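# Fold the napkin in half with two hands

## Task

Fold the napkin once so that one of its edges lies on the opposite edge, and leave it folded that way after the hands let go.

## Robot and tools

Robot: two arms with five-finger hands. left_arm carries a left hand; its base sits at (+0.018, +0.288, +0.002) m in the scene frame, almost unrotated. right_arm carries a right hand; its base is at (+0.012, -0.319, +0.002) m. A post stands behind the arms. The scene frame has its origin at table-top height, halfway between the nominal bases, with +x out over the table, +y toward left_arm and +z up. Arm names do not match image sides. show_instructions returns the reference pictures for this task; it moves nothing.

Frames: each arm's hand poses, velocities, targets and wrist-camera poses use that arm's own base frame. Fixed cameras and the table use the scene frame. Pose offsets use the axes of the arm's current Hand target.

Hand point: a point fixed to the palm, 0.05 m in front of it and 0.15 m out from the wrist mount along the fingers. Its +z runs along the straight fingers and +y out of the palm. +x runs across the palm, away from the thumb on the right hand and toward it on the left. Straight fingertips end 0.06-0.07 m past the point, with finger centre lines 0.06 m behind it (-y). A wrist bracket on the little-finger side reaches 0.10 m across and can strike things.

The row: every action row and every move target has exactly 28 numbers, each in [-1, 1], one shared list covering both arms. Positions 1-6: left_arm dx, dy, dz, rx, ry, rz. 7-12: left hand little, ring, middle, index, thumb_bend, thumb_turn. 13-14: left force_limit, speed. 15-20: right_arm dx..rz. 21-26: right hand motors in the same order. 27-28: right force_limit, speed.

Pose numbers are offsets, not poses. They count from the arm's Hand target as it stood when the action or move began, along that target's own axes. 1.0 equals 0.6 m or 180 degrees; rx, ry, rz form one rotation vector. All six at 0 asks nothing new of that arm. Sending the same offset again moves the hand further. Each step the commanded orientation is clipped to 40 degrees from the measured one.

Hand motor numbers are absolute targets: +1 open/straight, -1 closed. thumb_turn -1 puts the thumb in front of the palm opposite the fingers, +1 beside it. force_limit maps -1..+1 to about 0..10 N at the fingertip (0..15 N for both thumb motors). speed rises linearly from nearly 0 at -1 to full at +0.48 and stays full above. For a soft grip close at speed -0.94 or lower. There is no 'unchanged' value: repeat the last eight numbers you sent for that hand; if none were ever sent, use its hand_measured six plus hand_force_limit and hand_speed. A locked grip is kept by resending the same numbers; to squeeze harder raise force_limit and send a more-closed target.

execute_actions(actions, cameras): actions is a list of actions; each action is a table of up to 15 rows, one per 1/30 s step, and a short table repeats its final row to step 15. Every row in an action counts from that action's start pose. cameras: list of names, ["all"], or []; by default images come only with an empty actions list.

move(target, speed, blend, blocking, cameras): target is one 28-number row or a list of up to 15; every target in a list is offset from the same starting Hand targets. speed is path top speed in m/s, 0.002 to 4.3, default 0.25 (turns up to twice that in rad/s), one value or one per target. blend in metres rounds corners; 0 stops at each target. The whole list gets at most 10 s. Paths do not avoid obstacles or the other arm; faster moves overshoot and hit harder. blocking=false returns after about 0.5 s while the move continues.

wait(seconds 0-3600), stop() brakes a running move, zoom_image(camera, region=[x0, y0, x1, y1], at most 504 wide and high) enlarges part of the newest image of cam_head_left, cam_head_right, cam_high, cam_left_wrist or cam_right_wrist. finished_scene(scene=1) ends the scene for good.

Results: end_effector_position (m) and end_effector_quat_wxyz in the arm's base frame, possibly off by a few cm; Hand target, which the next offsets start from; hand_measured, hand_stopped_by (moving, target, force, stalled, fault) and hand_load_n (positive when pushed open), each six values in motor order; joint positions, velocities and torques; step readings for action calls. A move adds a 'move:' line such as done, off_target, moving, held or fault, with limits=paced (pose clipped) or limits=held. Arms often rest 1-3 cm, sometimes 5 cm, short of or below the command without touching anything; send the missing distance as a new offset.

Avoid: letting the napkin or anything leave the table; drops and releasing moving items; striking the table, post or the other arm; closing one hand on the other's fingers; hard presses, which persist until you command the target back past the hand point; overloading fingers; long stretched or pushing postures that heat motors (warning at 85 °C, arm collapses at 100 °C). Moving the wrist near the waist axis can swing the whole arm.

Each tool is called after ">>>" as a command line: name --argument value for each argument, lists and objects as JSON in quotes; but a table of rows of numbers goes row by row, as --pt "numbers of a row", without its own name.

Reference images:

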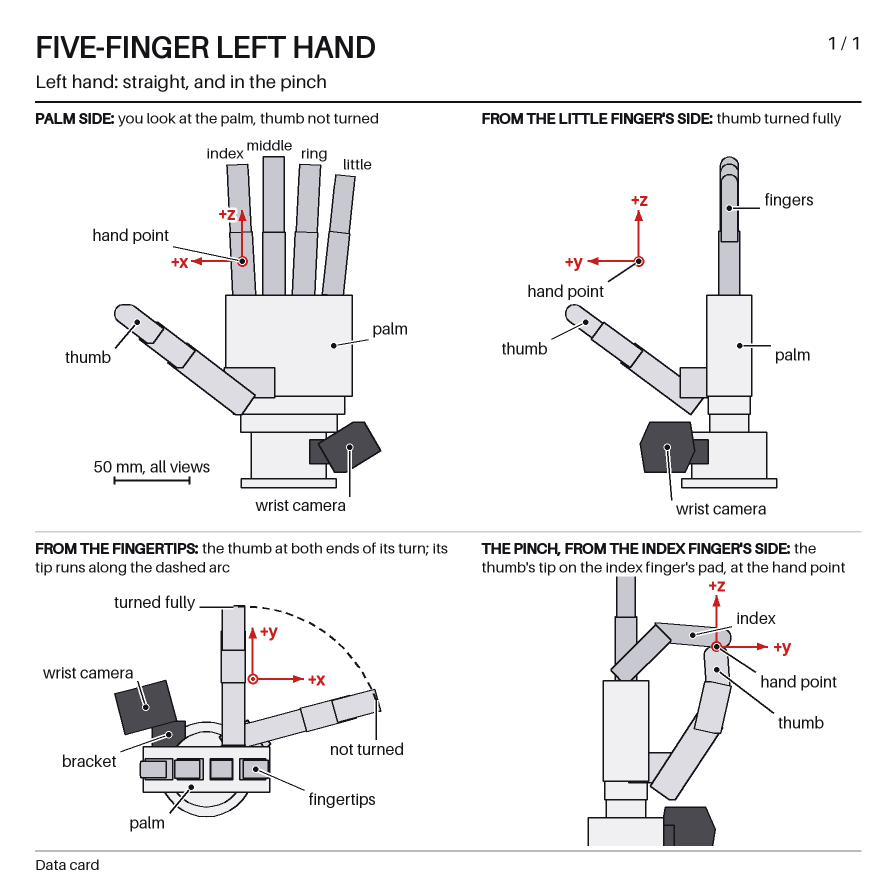

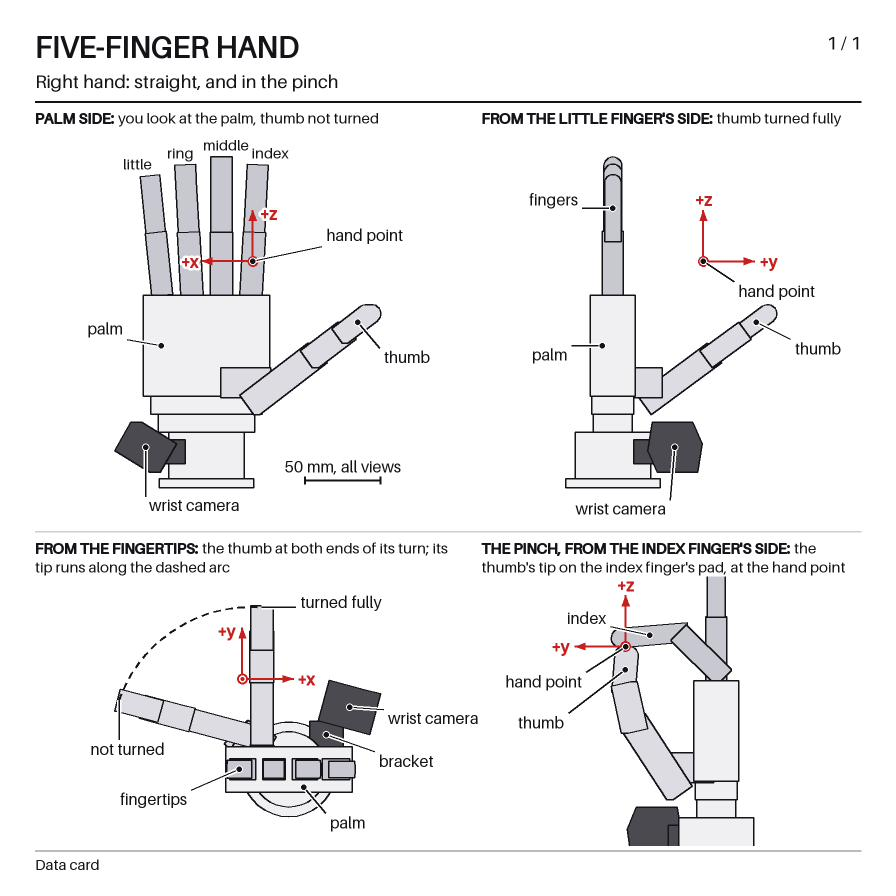

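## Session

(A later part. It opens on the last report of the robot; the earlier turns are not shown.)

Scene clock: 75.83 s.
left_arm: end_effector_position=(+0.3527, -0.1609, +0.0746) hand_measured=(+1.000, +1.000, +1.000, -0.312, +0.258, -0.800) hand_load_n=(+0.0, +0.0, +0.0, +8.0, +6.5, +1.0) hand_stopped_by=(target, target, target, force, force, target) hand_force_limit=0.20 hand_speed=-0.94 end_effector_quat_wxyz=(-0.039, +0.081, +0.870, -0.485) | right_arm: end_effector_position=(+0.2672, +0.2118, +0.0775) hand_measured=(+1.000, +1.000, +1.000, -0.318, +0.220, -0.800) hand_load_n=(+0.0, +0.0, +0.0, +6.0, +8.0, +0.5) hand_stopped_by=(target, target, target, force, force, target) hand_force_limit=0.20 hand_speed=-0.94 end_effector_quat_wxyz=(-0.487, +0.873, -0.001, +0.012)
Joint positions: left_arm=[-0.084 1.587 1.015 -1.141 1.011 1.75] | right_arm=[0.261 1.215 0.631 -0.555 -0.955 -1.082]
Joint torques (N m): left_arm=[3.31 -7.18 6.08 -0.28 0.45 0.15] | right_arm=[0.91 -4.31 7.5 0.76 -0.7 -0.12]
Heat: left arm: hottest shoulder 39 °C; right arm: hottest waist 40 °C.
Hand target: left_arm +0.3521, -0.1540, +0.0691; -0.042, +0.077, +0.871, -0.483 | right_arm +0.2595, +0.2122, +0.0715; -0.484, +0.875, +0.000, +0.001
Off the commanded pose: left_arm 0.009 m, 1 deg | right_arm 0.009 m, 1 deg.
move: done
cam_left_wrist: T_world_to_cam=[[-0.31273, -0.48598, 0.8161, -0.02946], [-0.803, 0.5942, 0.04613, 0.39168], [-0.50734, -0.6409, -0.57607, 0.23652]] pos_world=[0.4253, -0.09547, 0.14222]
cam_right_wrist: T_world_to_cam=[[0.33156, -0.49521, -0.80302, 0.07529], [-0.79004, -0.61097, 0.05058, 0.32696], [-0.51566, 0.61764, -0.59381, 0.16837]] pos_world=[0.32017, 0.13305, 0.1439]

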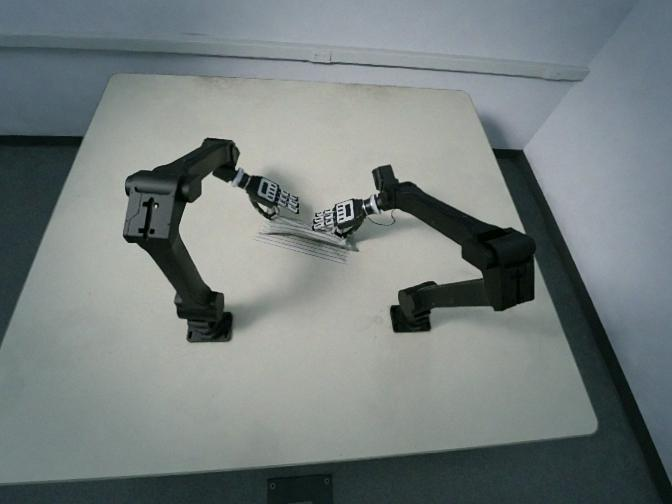

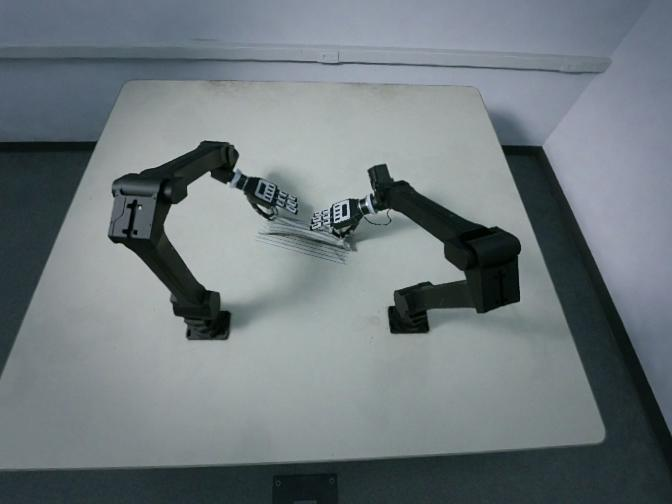

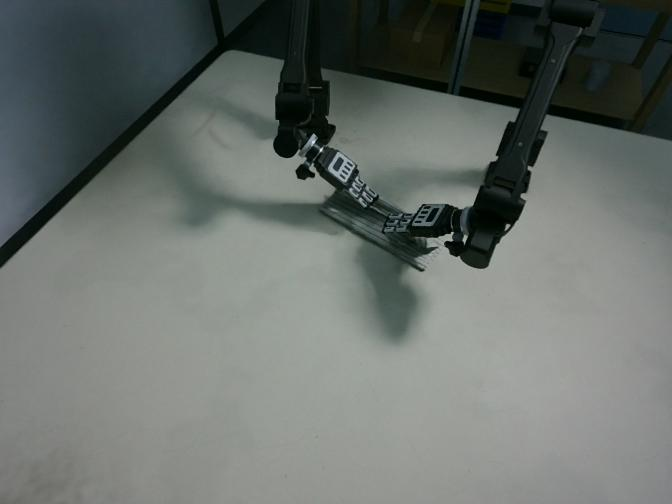

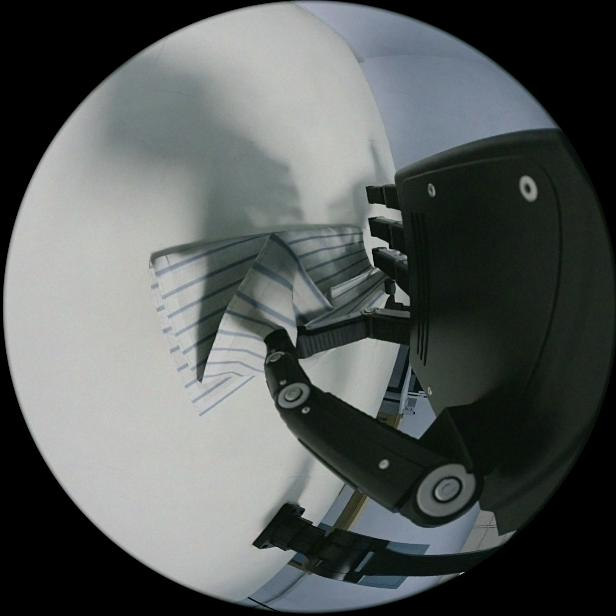

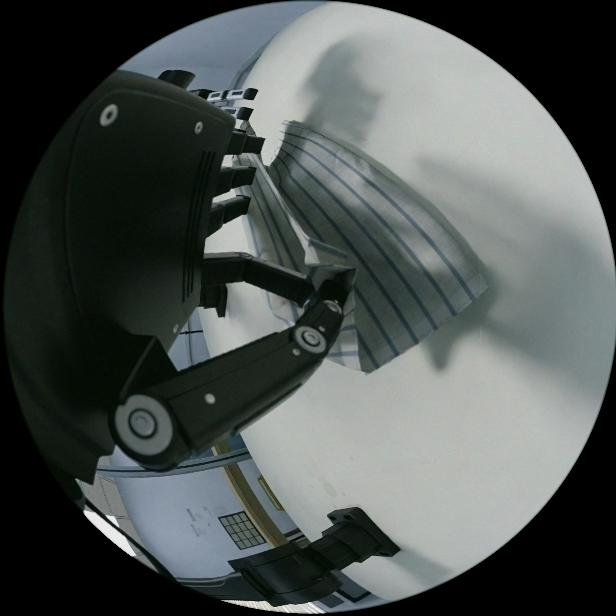

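>>> move --target '[0.0102,0.0563,0.0355,0,0,0,1,1,1,-0.35,0.22,-0.8,0.2,-0.94, -0.02,0.0627,0.0333,0,0,0,1,1,1,-0.35,0.18,-0.8,0.2,-0.94]' --speed 0.04 --cameras '["all"]'

>>> zoom_image --camera "cam_high" --region '[280, 130, 480, 290]'

>>> zoom_image --camera "cam_head_right" --region '[240, 170, 380, 280]'

Scene clock: 82.37 s.
left_arm: end_effector_position=(+0.3414, -0.1599, +0.0358) hand_measured=(+1.000, +1.000, +1.000, -0.312, +0.258, -0.800) hand_load_n=(+0.0, -0.5, -0.5, +8.5, +7.0, +1.0) hand_stopped_by=(target, target, target, force, force, target) hand_force_limit=0.20 hand_speed=-0.94 end_effector_quat_wxyz=(-0.050, +0.075, +0.870, -0.486) | right_arm: end_effector_position=(+0.2528, +0.2082, +0.0346) hand_measured=(+1.000, +1.000, +1.000, -0.318, +0.220, -0.800) hand_load_n=(+0.0, -0.5, +0.0, +6.5, +8.0, +0.5) hand_stopped_by=(target, target, target, force, force, target) hand_force_limit=0.20 hand_speed=-0.94 end_effector_quat_wxyz=(-0.486, +0.874, -0.004, +0.006)
Joint positions: left_arm=[-0.084 1.642 0.955 -1.054 1.011 1.753] | right_arm=[0.261 1.279 0.543 -0.419 -0.956 -1.083]
Joint torques (N m): left_arm=[3.43 -7.47 5.52 0.54 0.42 0.12] | right_arm=[0.62 -4.19 6.6 1.52 -0.6 -0.11]
Heat: left arm: hottest shoulder 39 °C; right arm: hottest waist 39 °C.
Hand target: left_arm +0.3461, -0.1531, +0.0291; -0.042, +0.077, +0.871, -0.483 | right_arm +0.2476, +0.2091, +0.0290; -0.484, +0.875, +0.000, +0.001
Off the commanded pose: left_arm 0.011 m, 1 deg | right_arm 0.008 m, 1 deg.
move: off_target (left_arm)
cam_left_wrist: T_world_to_cam=[[-0.29191, -0.48712, 0.8231, -0.00832], [-0.8006, 0.59529, 0.06836, 0.38242], [-0.52329, -0.63902, -0.56376, 0.21428]] pos_world=[0.41586, -0.09477, 0.1015]
cam_right_wrist: T_world_to_cam=[[0.32041, -0.4976, -0.80606, 0.0472], [-0.78843, -0.61176, 0.06425, 0.31482], [-0.52509, 0.61493, -0.58834, 0.14055]] pos_world=[0.30689, 0.12966, 0.10051]

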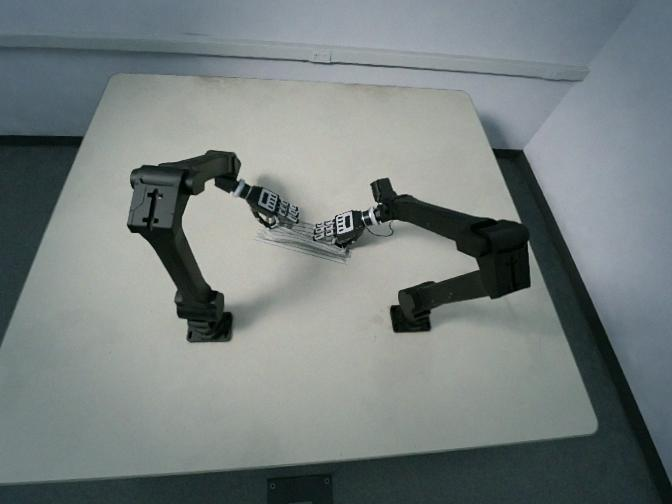

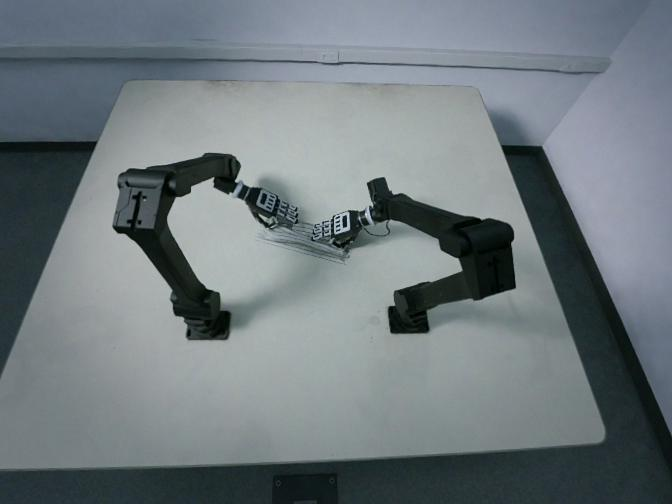

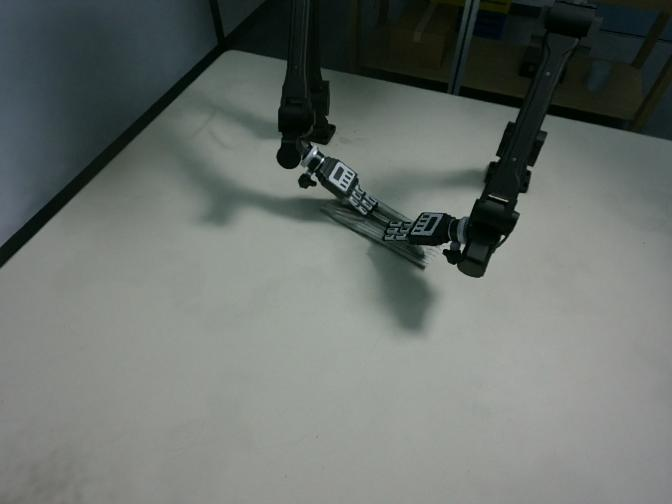

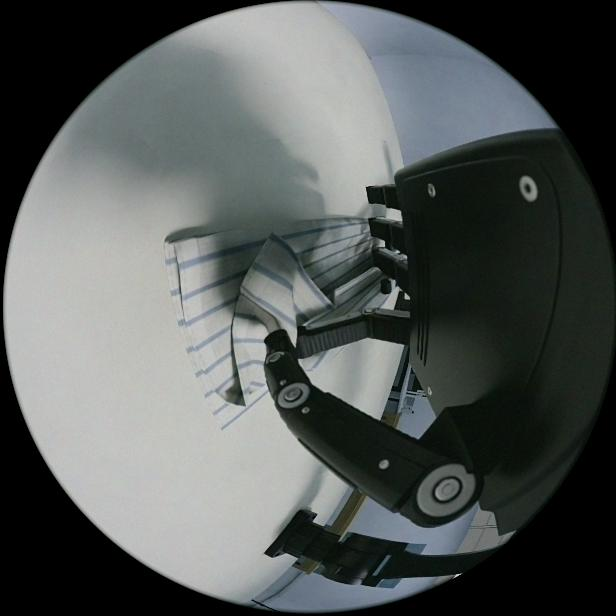

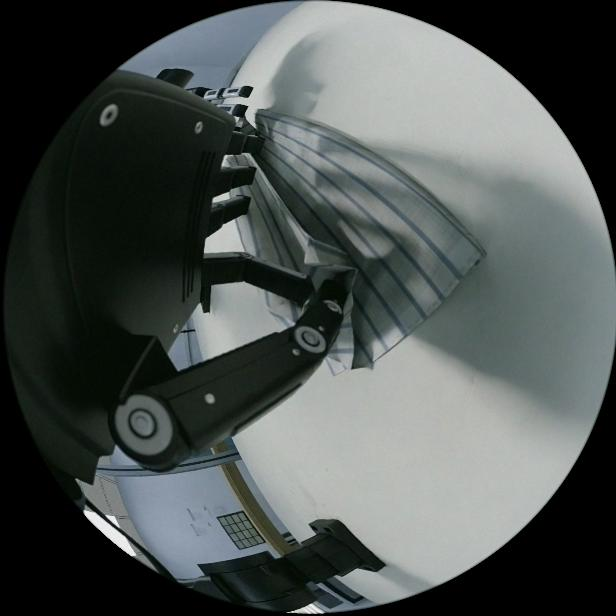

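Scaled by 2.520 from the camera's image (finer frame: 960x720).

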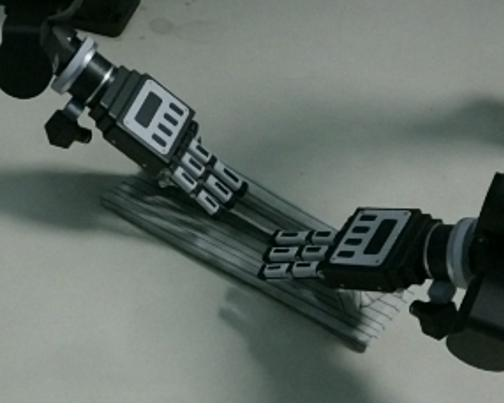

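Scaled by 3.600 from the camera's image (finer frame: 960x720).

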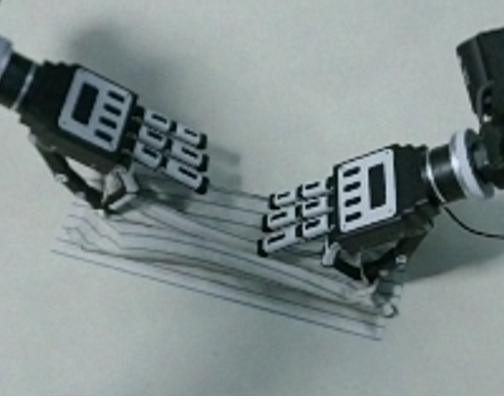

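>>> zoom_image --camera "cam_left_wrist" --region '[140, 200, 400, 440]'

>>> zoom_image --camera "cam_right_wrist" --region '[200, 90, 500, 400]'

Scaled by 1.938 from the camera's image (finer frame: 880x880).

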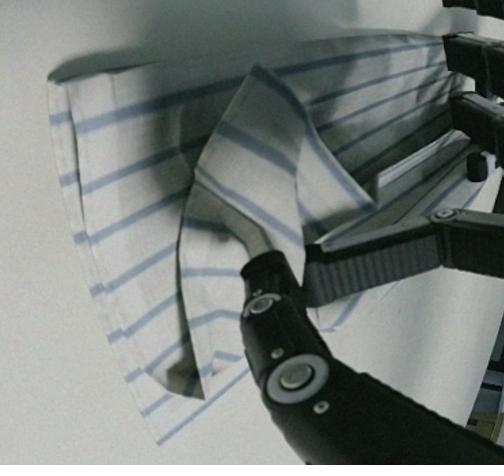

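Scaled by 1.626 from the camera's image (finer frame: 880x880).

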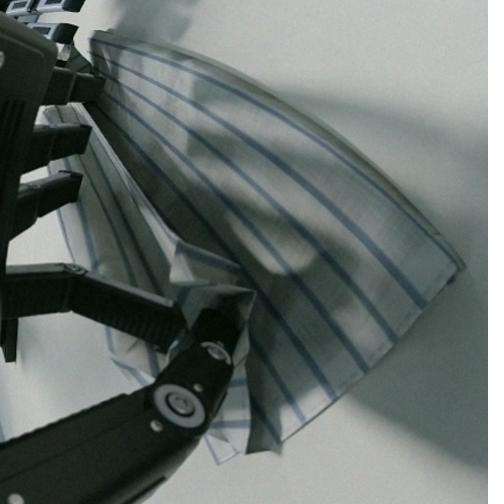

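>>> move --target '[0,0,0,0,0,0,1,1,1,0.4,0.5,-0.8,0.2,-0.8, 0,0,0,0,0,0,1,1,1,-0.35,0.18,-0.8,0.2,-0.94]' --speed 0.04 --cameras '["cam_head_right","cam_left_wrist"]'

>>> zoom_image --camera "cam_left_wrist" --region '[140, 200, 400, 440]'

>>> zoom_image --camera "cam_head_right" --region '[240, 170, 380, 280]'

Scene clock: 84.47 s.
left_arm: end_effector_position=(+0.3439, -0.1556, +0.0347) hand_measured=(+1.000, +1.000, +1.000, +0.400, +0.500, -0.800) hand_load_n=(+0.0, +0.0, +0.0, +0.0, +0.0, +0.0) hand_stopped_by=(target, target, target, target, target, target) hand_force_limit=0.20 hand_speed=-0.80 end_effector_quat_wxyz=(-0.046, +0.074, +0.871, -0.483) | right_arm: end_effector_position=(+0.2509, +0.2076, +0.0331) hand_measured=(+1.000, +1.000, +1.000, -0.318, +0.220, -0.800) hand_load_n=(+0.0, +0.0, +0.0, +6.0, +8.0, +0.5) hand_stopped_by=(target, target, target, force, force, target) hand_force_limit=0.20 hand_speed=-0.94 end_effector_quat_wxyz=(-0.485, +0.874, -0.005, +0.004)
Joint positions: left_arm=[-0.074 1.642 0.955 -1.051 1.005 1.759] | right_arm=[0.261 1.28 0.538 -0.419 -0.955 -1.083]
Joint torques (N m): left_arm=[2.55 -7.18 5.52 0.49 0.63 0.07] | right_arm=[0.97 -4.84 6.83 1.59 -0.64 -0.09]
Heat: left arm: hottest shoulder 39 °C; right arm: hottest waist 39 °C.
Hand target: left_arm +0.3462, -0.1530, +0.0291; -0.042, +0.077, +0.871, -0.483 | right_arm +0.2477, +0.2091, +0.0290; -0.484, +0.875, +0.000, +0.001
Off the commanded pose: left_arm 0.007 m, 1 deg | right_arm 0.005 m, 1 deg.
move: done
cam_left_wrist: T_world_to_cam=[[-0.2958, -0.49255, 0.81847, -0.004], [-0.80469, 0.5902, 0.06435, 0.38265], [-0.51476, -0.63958, -0.57093, 0.21504]] pos_world=[0.41743, -0.09028, 0.10143]

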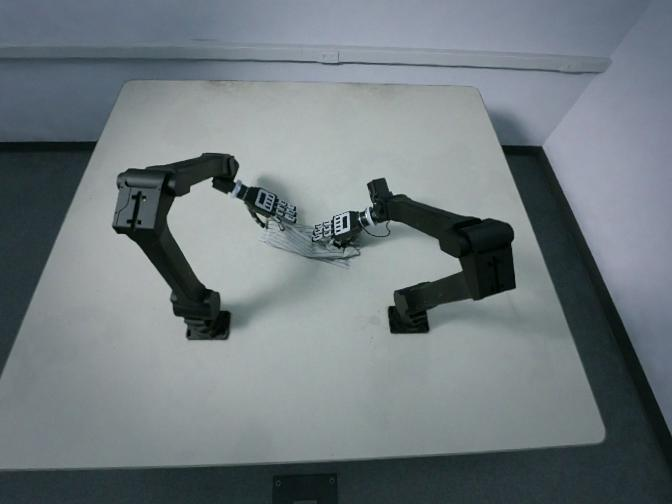

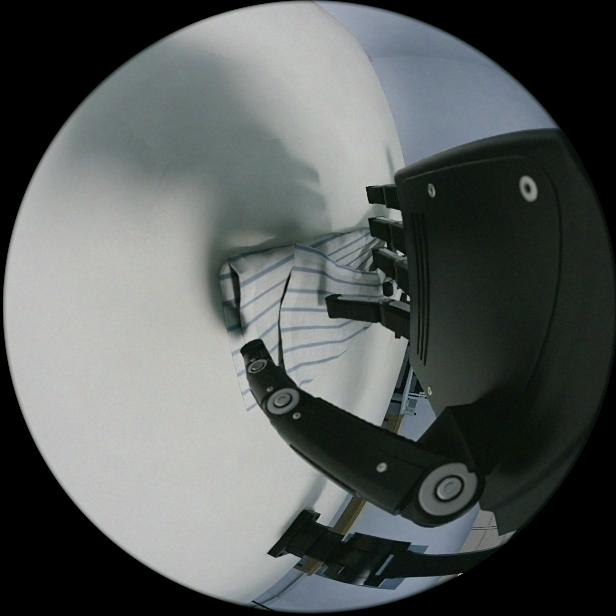

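Scaled by 1.938 from the camera's image (finer frame: 880x880).

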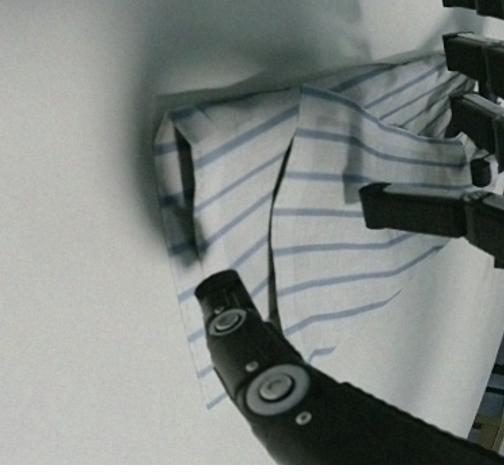

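Scaled by 3.600 from the camera's image (finer frame: 960x720).

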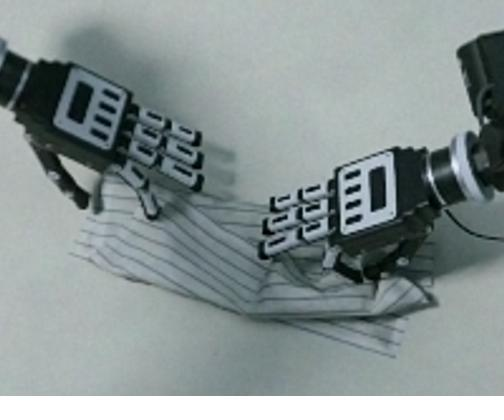

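>>> move --target '[0,-0.1,-0.0625,0,0,0,1,1,1,0.6,0.8,-0.8,0.2,-0.8, 0,0,0,0,0,0,1,1,1,-0.35,0.18,-0.8,0.2,-0.94]' --speed 0.06 --cameras '["all"]'

>>> zoom_image --camera "cam_left_wrist" --region '[140, 200, 400, 440]'

>>> zoom_image --camera "cam_head_right" --region '[240, 170, 380, 280]'

>>> zoom_image --camera "cam_high" --region '[280, 130, 480, 290]'

Scene clock: 86.47 s.
left_arm: end_effector_position=(+0.3310, -0.1547, +0.0873) hand_measured=(+1.000, +1.000, +1.000, +0.600, +0.800, -0.800) hand_load_n=(+0.0, +0.0, +0.0, +0.0, +0.0, +0.0) hand_stopped_by=(target, target, target, target, target, target) hand_force_limit=0.20 hand_speed=-0.80 end_effector_quat_wxyz=(-0.060, +0.066, +0.871, -0.483) | right_arm: end_effector_position=(+0.2509, +0.2076, +0.0331) hand_measured=(+1.000, +1.000, +1.000, -0.318, +0.220, -0.800) hand_load_n=(+0.0, +0.0, +0.0, +6.0, +8.0, +0.0) hand_stopped_by=(target, target, target, force, force, target) hand_force_limit=0.20 hand_speed=-0.94 end_effector_quat_wxyz=(-0.485, +0.874, -0.005, +0.004)
Joint positions: left_arm=[-0.074 1.546 0.998 -1.222 1.005 1.759] | right_arm=[0.261 1.28 0.538 -0.419 -0.955 -1.083]
Joint torques (N m): left_arm=[2.49 -7.88 8.85 -0.23 0.63 0.06] | right_arm=[0.97 -4.25 6.87 1.62 -0.59 -0.12]
Heat: left arm: hottest shoulder 39 °C; right arm: hottest waist 39 °C.
Hand target: left_arm +0.3460, -0.1531, +0.0998; -0.042, +0.077, +0.871, -0.483 | right_arm +0.2477, +0.2091, +0.0290; -0.484, +0.875, +0.000, +0.001
Off the commanded pose: left_arm 0.020 m, 2 deg | right_arm 0.005 m, 1 deg.
move: off_target (left_arm)
cam_left_wrist: T_world_to_cam=[[-0.26882, -0.49459, 0.82651, -0.06031], [-0.80218, 0.58994, 0.09212, 0.36506], [-0.53315, -0.63824, -0.55534, 0.24397]] pos_world=[0.4067, -0.08948, 0.1517]
cam_right_wrist: T_world_to_cam=[[0.31682, -0.49922, -0.80647, 0.04752], [-0.78833, -0.6114, 0.06877, 0.31284], [-0.52741, 0.61398, -0.58726, 0.1398]] pos_world=[0.3053, 0.12916, 0.09891]

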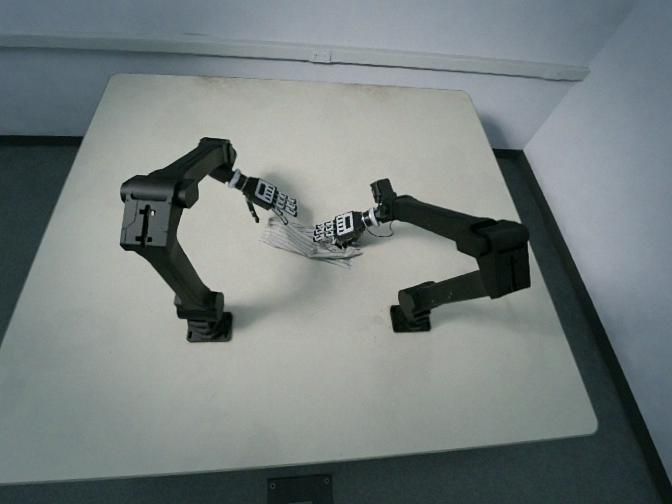

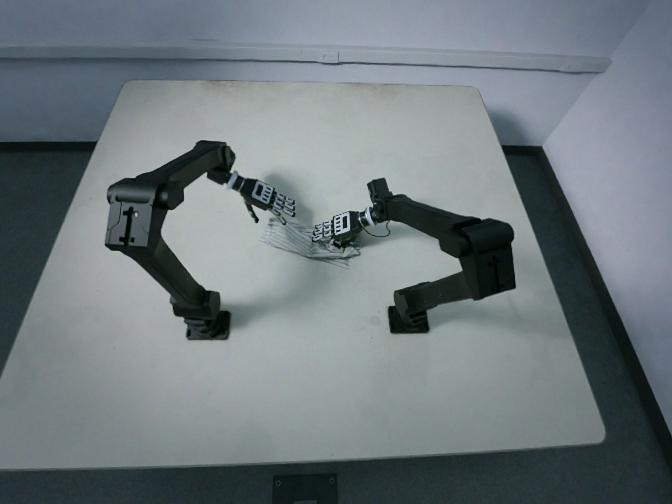

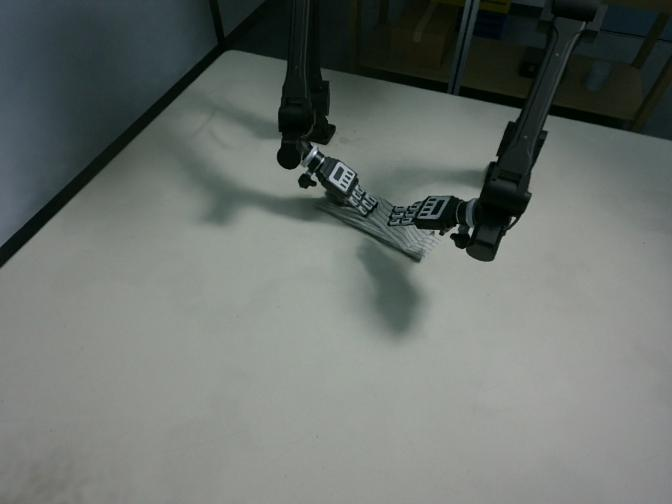

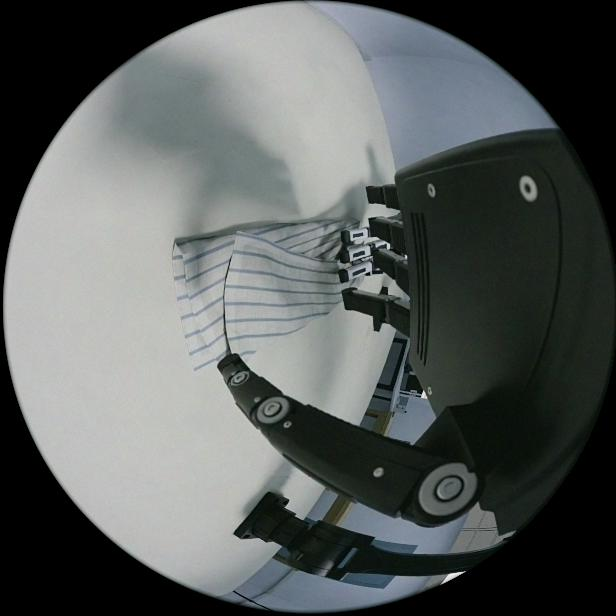

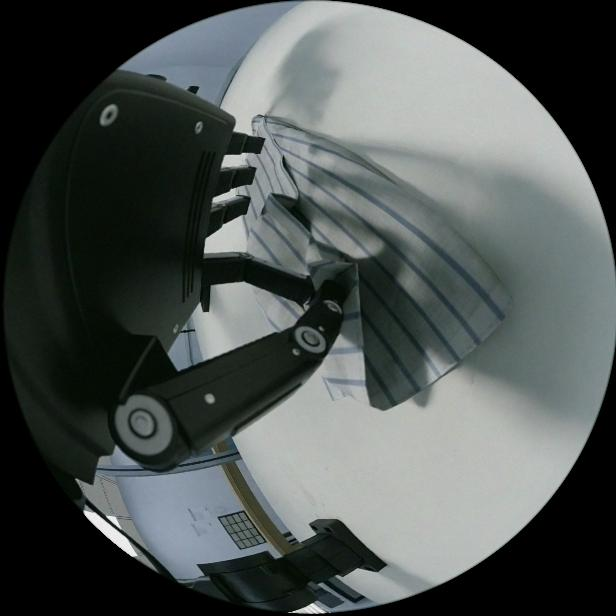

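Scaled by 1.938 from the camera's image (finer frame: 880x880).

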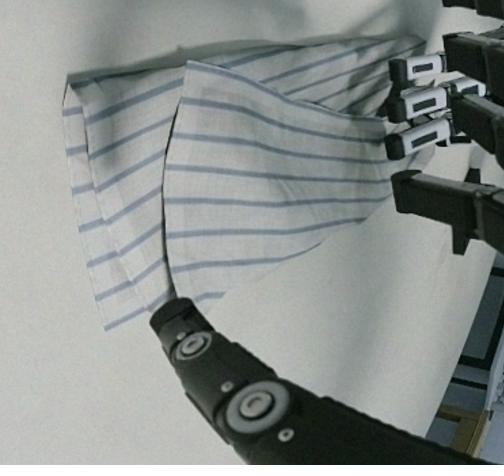

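Scaled by 3.600 from the camera's image (finer frame: 960x720).

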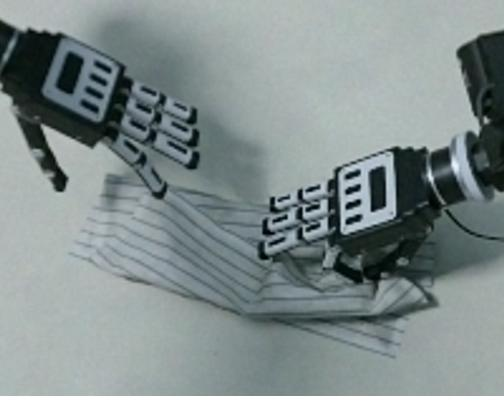

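Scaled by 2.520 from the camera's image (finer frame: 960x720).

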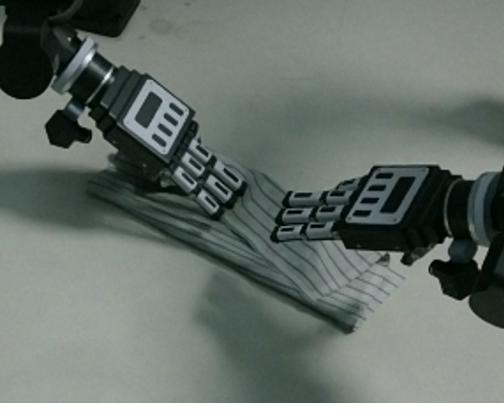

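>>> move --target '[0.0348,0.0620,-0.1935,0,0,0,1,1,1,0.6,0.8,-0.8,0.2,-0.8, 0,0,0,0,0,0,1,1,1,-0.35,0.18,-0.8,0.2,-0.94]' --speed 0.12 --cameras '["all"]'

>>> zoom_image --camera "cam_left_wrist" --region '[140, 200, 440, 440]'

>>> zoom_image --camera "cam_head_right" --region '[240, 170, 380, 280]'

>>> zoom_image --camera "cam_high" --region '[280, 130, 480, 290]'

Scene clock: 88.53 s.
left_arm: end_effector_position=(+0.3343, -0.0373, +0.1221) hand_measured=(+1.000, +1.000, +1.000, +0.600, +0.800, -0.800) hand_load_n=(+0.0, +0.0, -0.5, +0.0, +0.0, +0.0) hand_stopped_by=(target, target, target, target, target, target) hand_force_limit=0.20 hand_speed=-0.80 end_effector_quat_wxyz=(-0.047, +0.046, +0.883, -0.466) | right_arm: end_effector_position=(+0.2509, +0.2076, +0.0331) hand_measured=(+1.000, +1.000, +1.000, -0.318, +0.220, -0.800) hand_load_n=(+0.0, +0.0, +0.0, +6.5, +8.0, +0.5) hand_stopped_by=(target, target, target, force, force, target) hand_force_limit=0.20 hand_speed=-0.94 end_effector_quat_wxyz=(-0.485, +0.874, -0.005, +0.004)
Joint positions: left_arm=[0.214 1.56 1.114 -1.609 0.882 2.121] | right_arm=[0.261 1.28 0.538 -0.419 -0.955 -1.083]
Joint torques (N m): left_arm=[2.2 -7 8.88 -0.96 0.52 0.08] | right_arm=[0.56 -4.07 6.95 1.63 -0.67 -0.12]
Heat: left arm: hottest shoulder 39 °C; right arm: hottest waist 39 °C.
Hand target: left_arm +0.3460, -0.0330, +0.1298; -0.042, +0.077, +0.871, -0.483 | right_arm +0.2477, +0.2091, +0.0290; -0.484, +0.875, +0.000, +0.001
Off the commanded pose: left_arm 0.015 m, 4 deg | right_arm 0.005 m, 1 deg.
joint sent to its limit (left arm) — joint 6 (wrist roll), upper limit. The joint targets are off in orientation, not in position.
move: off_target (left_arm)
cam_left_wrist: T_world_to_cam=[[-0.24946, -0.54266, 0.80206, -0.03546], [-0.83051, 0.54583, 0.11099, 0.30081], [-0.49802, -0.63843, -0.58684, 0.33206]] pos_world=[0.40635, 0.02857, 0.18992]
cam_right_wrist: T_world_to_cam=[[0.31682, -0.49922, -0.80647, 0.04752], [-0.78833, -0.6114, 0.06877, 0.31284], [-0.52741, 0.61398, -0.58726, 0.1398]] pos_world=[0.3053, 0.12916, 0.09891]

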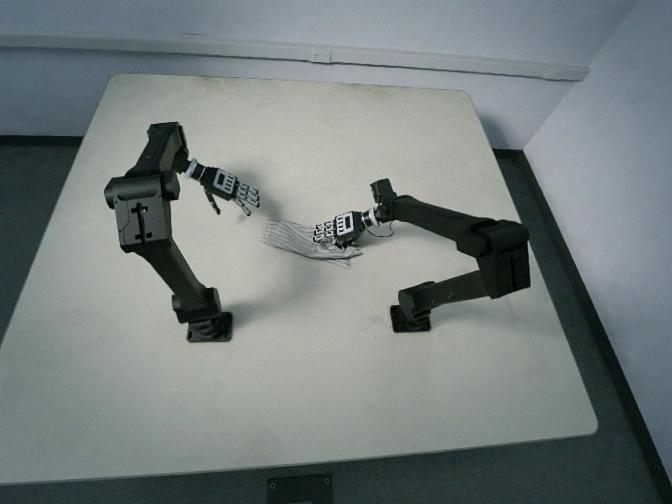

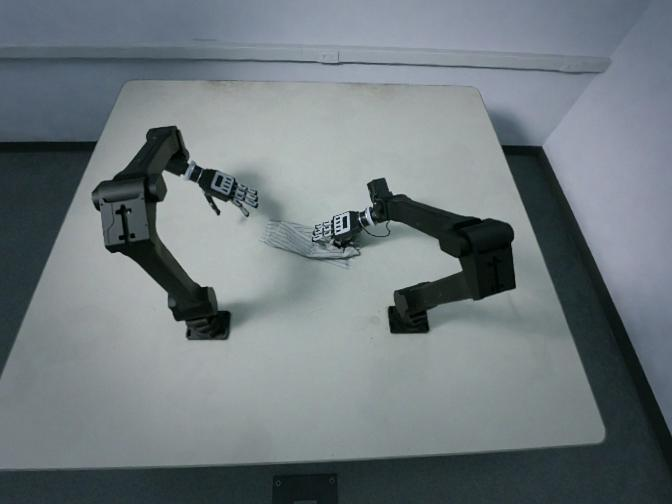

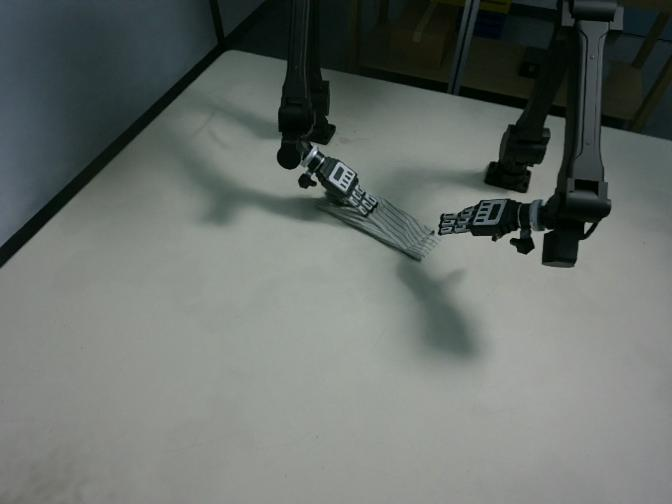

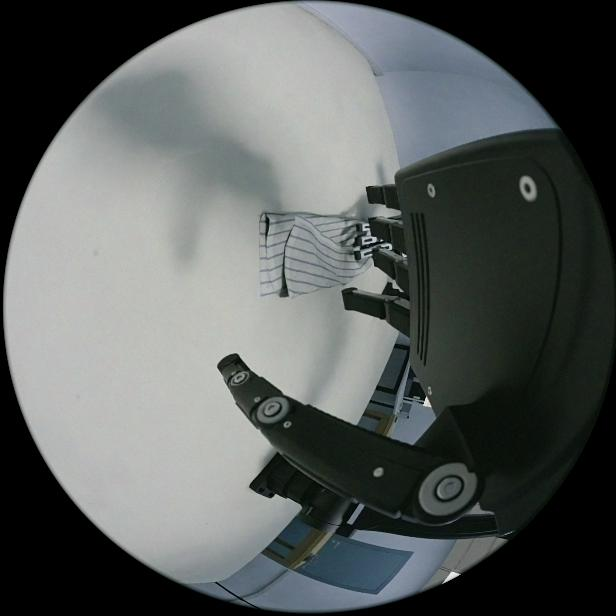

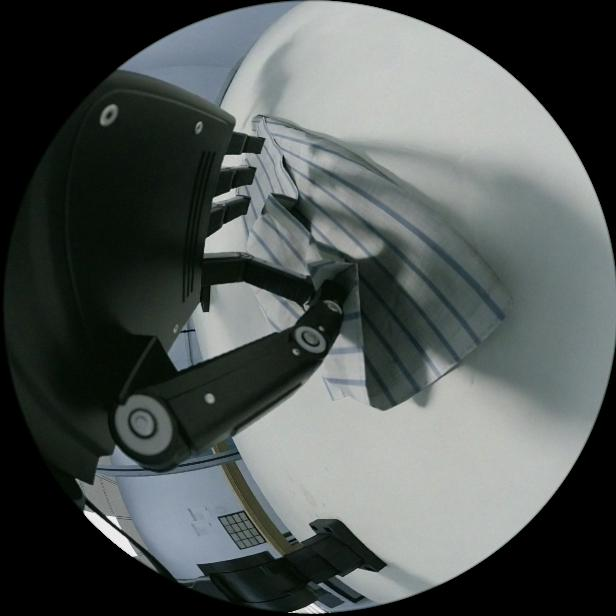

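Scaled by 1.680 from the camera's image (finer frame: 880x880).

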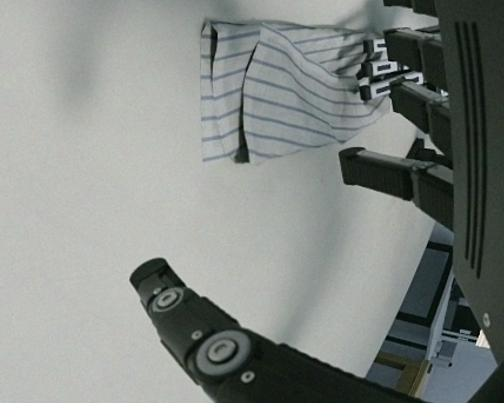

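Scaled by 3.600 from the camera's image (finer frame: 960x720).

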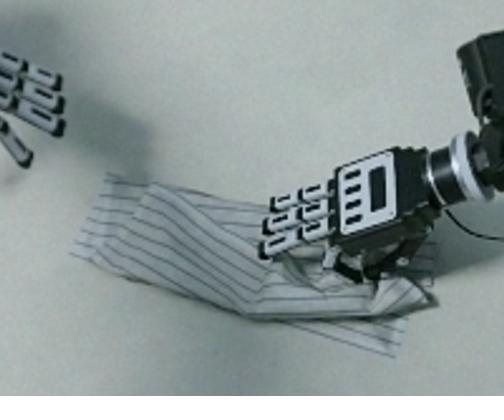

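Scaled by 2.520 from the camera's image (finer frame: 960x720).

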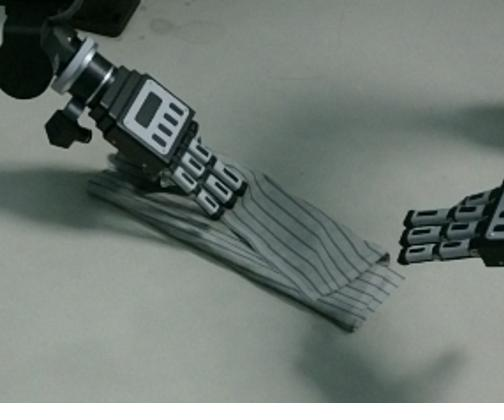

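>>> zoom_image --camera "cam_high" --region '[360, 180, 450, 270]'

>>> zoom_image --camera "cam_left_wrist" --region '[240, 190, 380, 310]'

>>> zoom_image --camera "cam_head_left" --region '[250, 210, 360, 275]'

Scaled by 5.600 from the camera's image (finer frame: 960x720).

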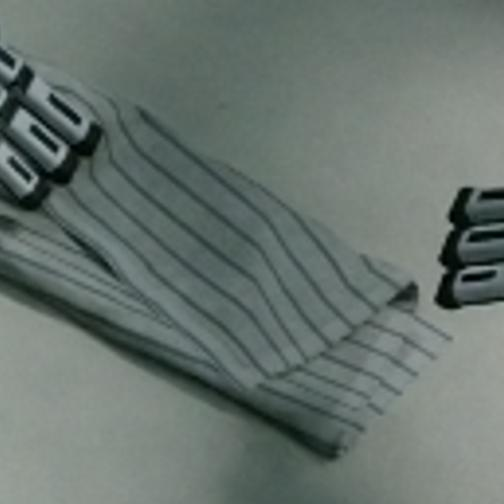

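Scaled by 3.600 from the camera's image (finer frame: 880x880).

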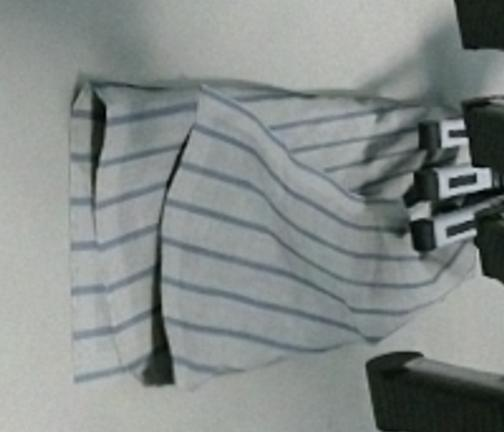

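Scaled by 4.582 from the camera's image (finer frame: 960x720).

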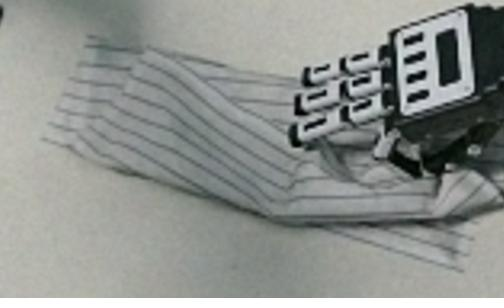

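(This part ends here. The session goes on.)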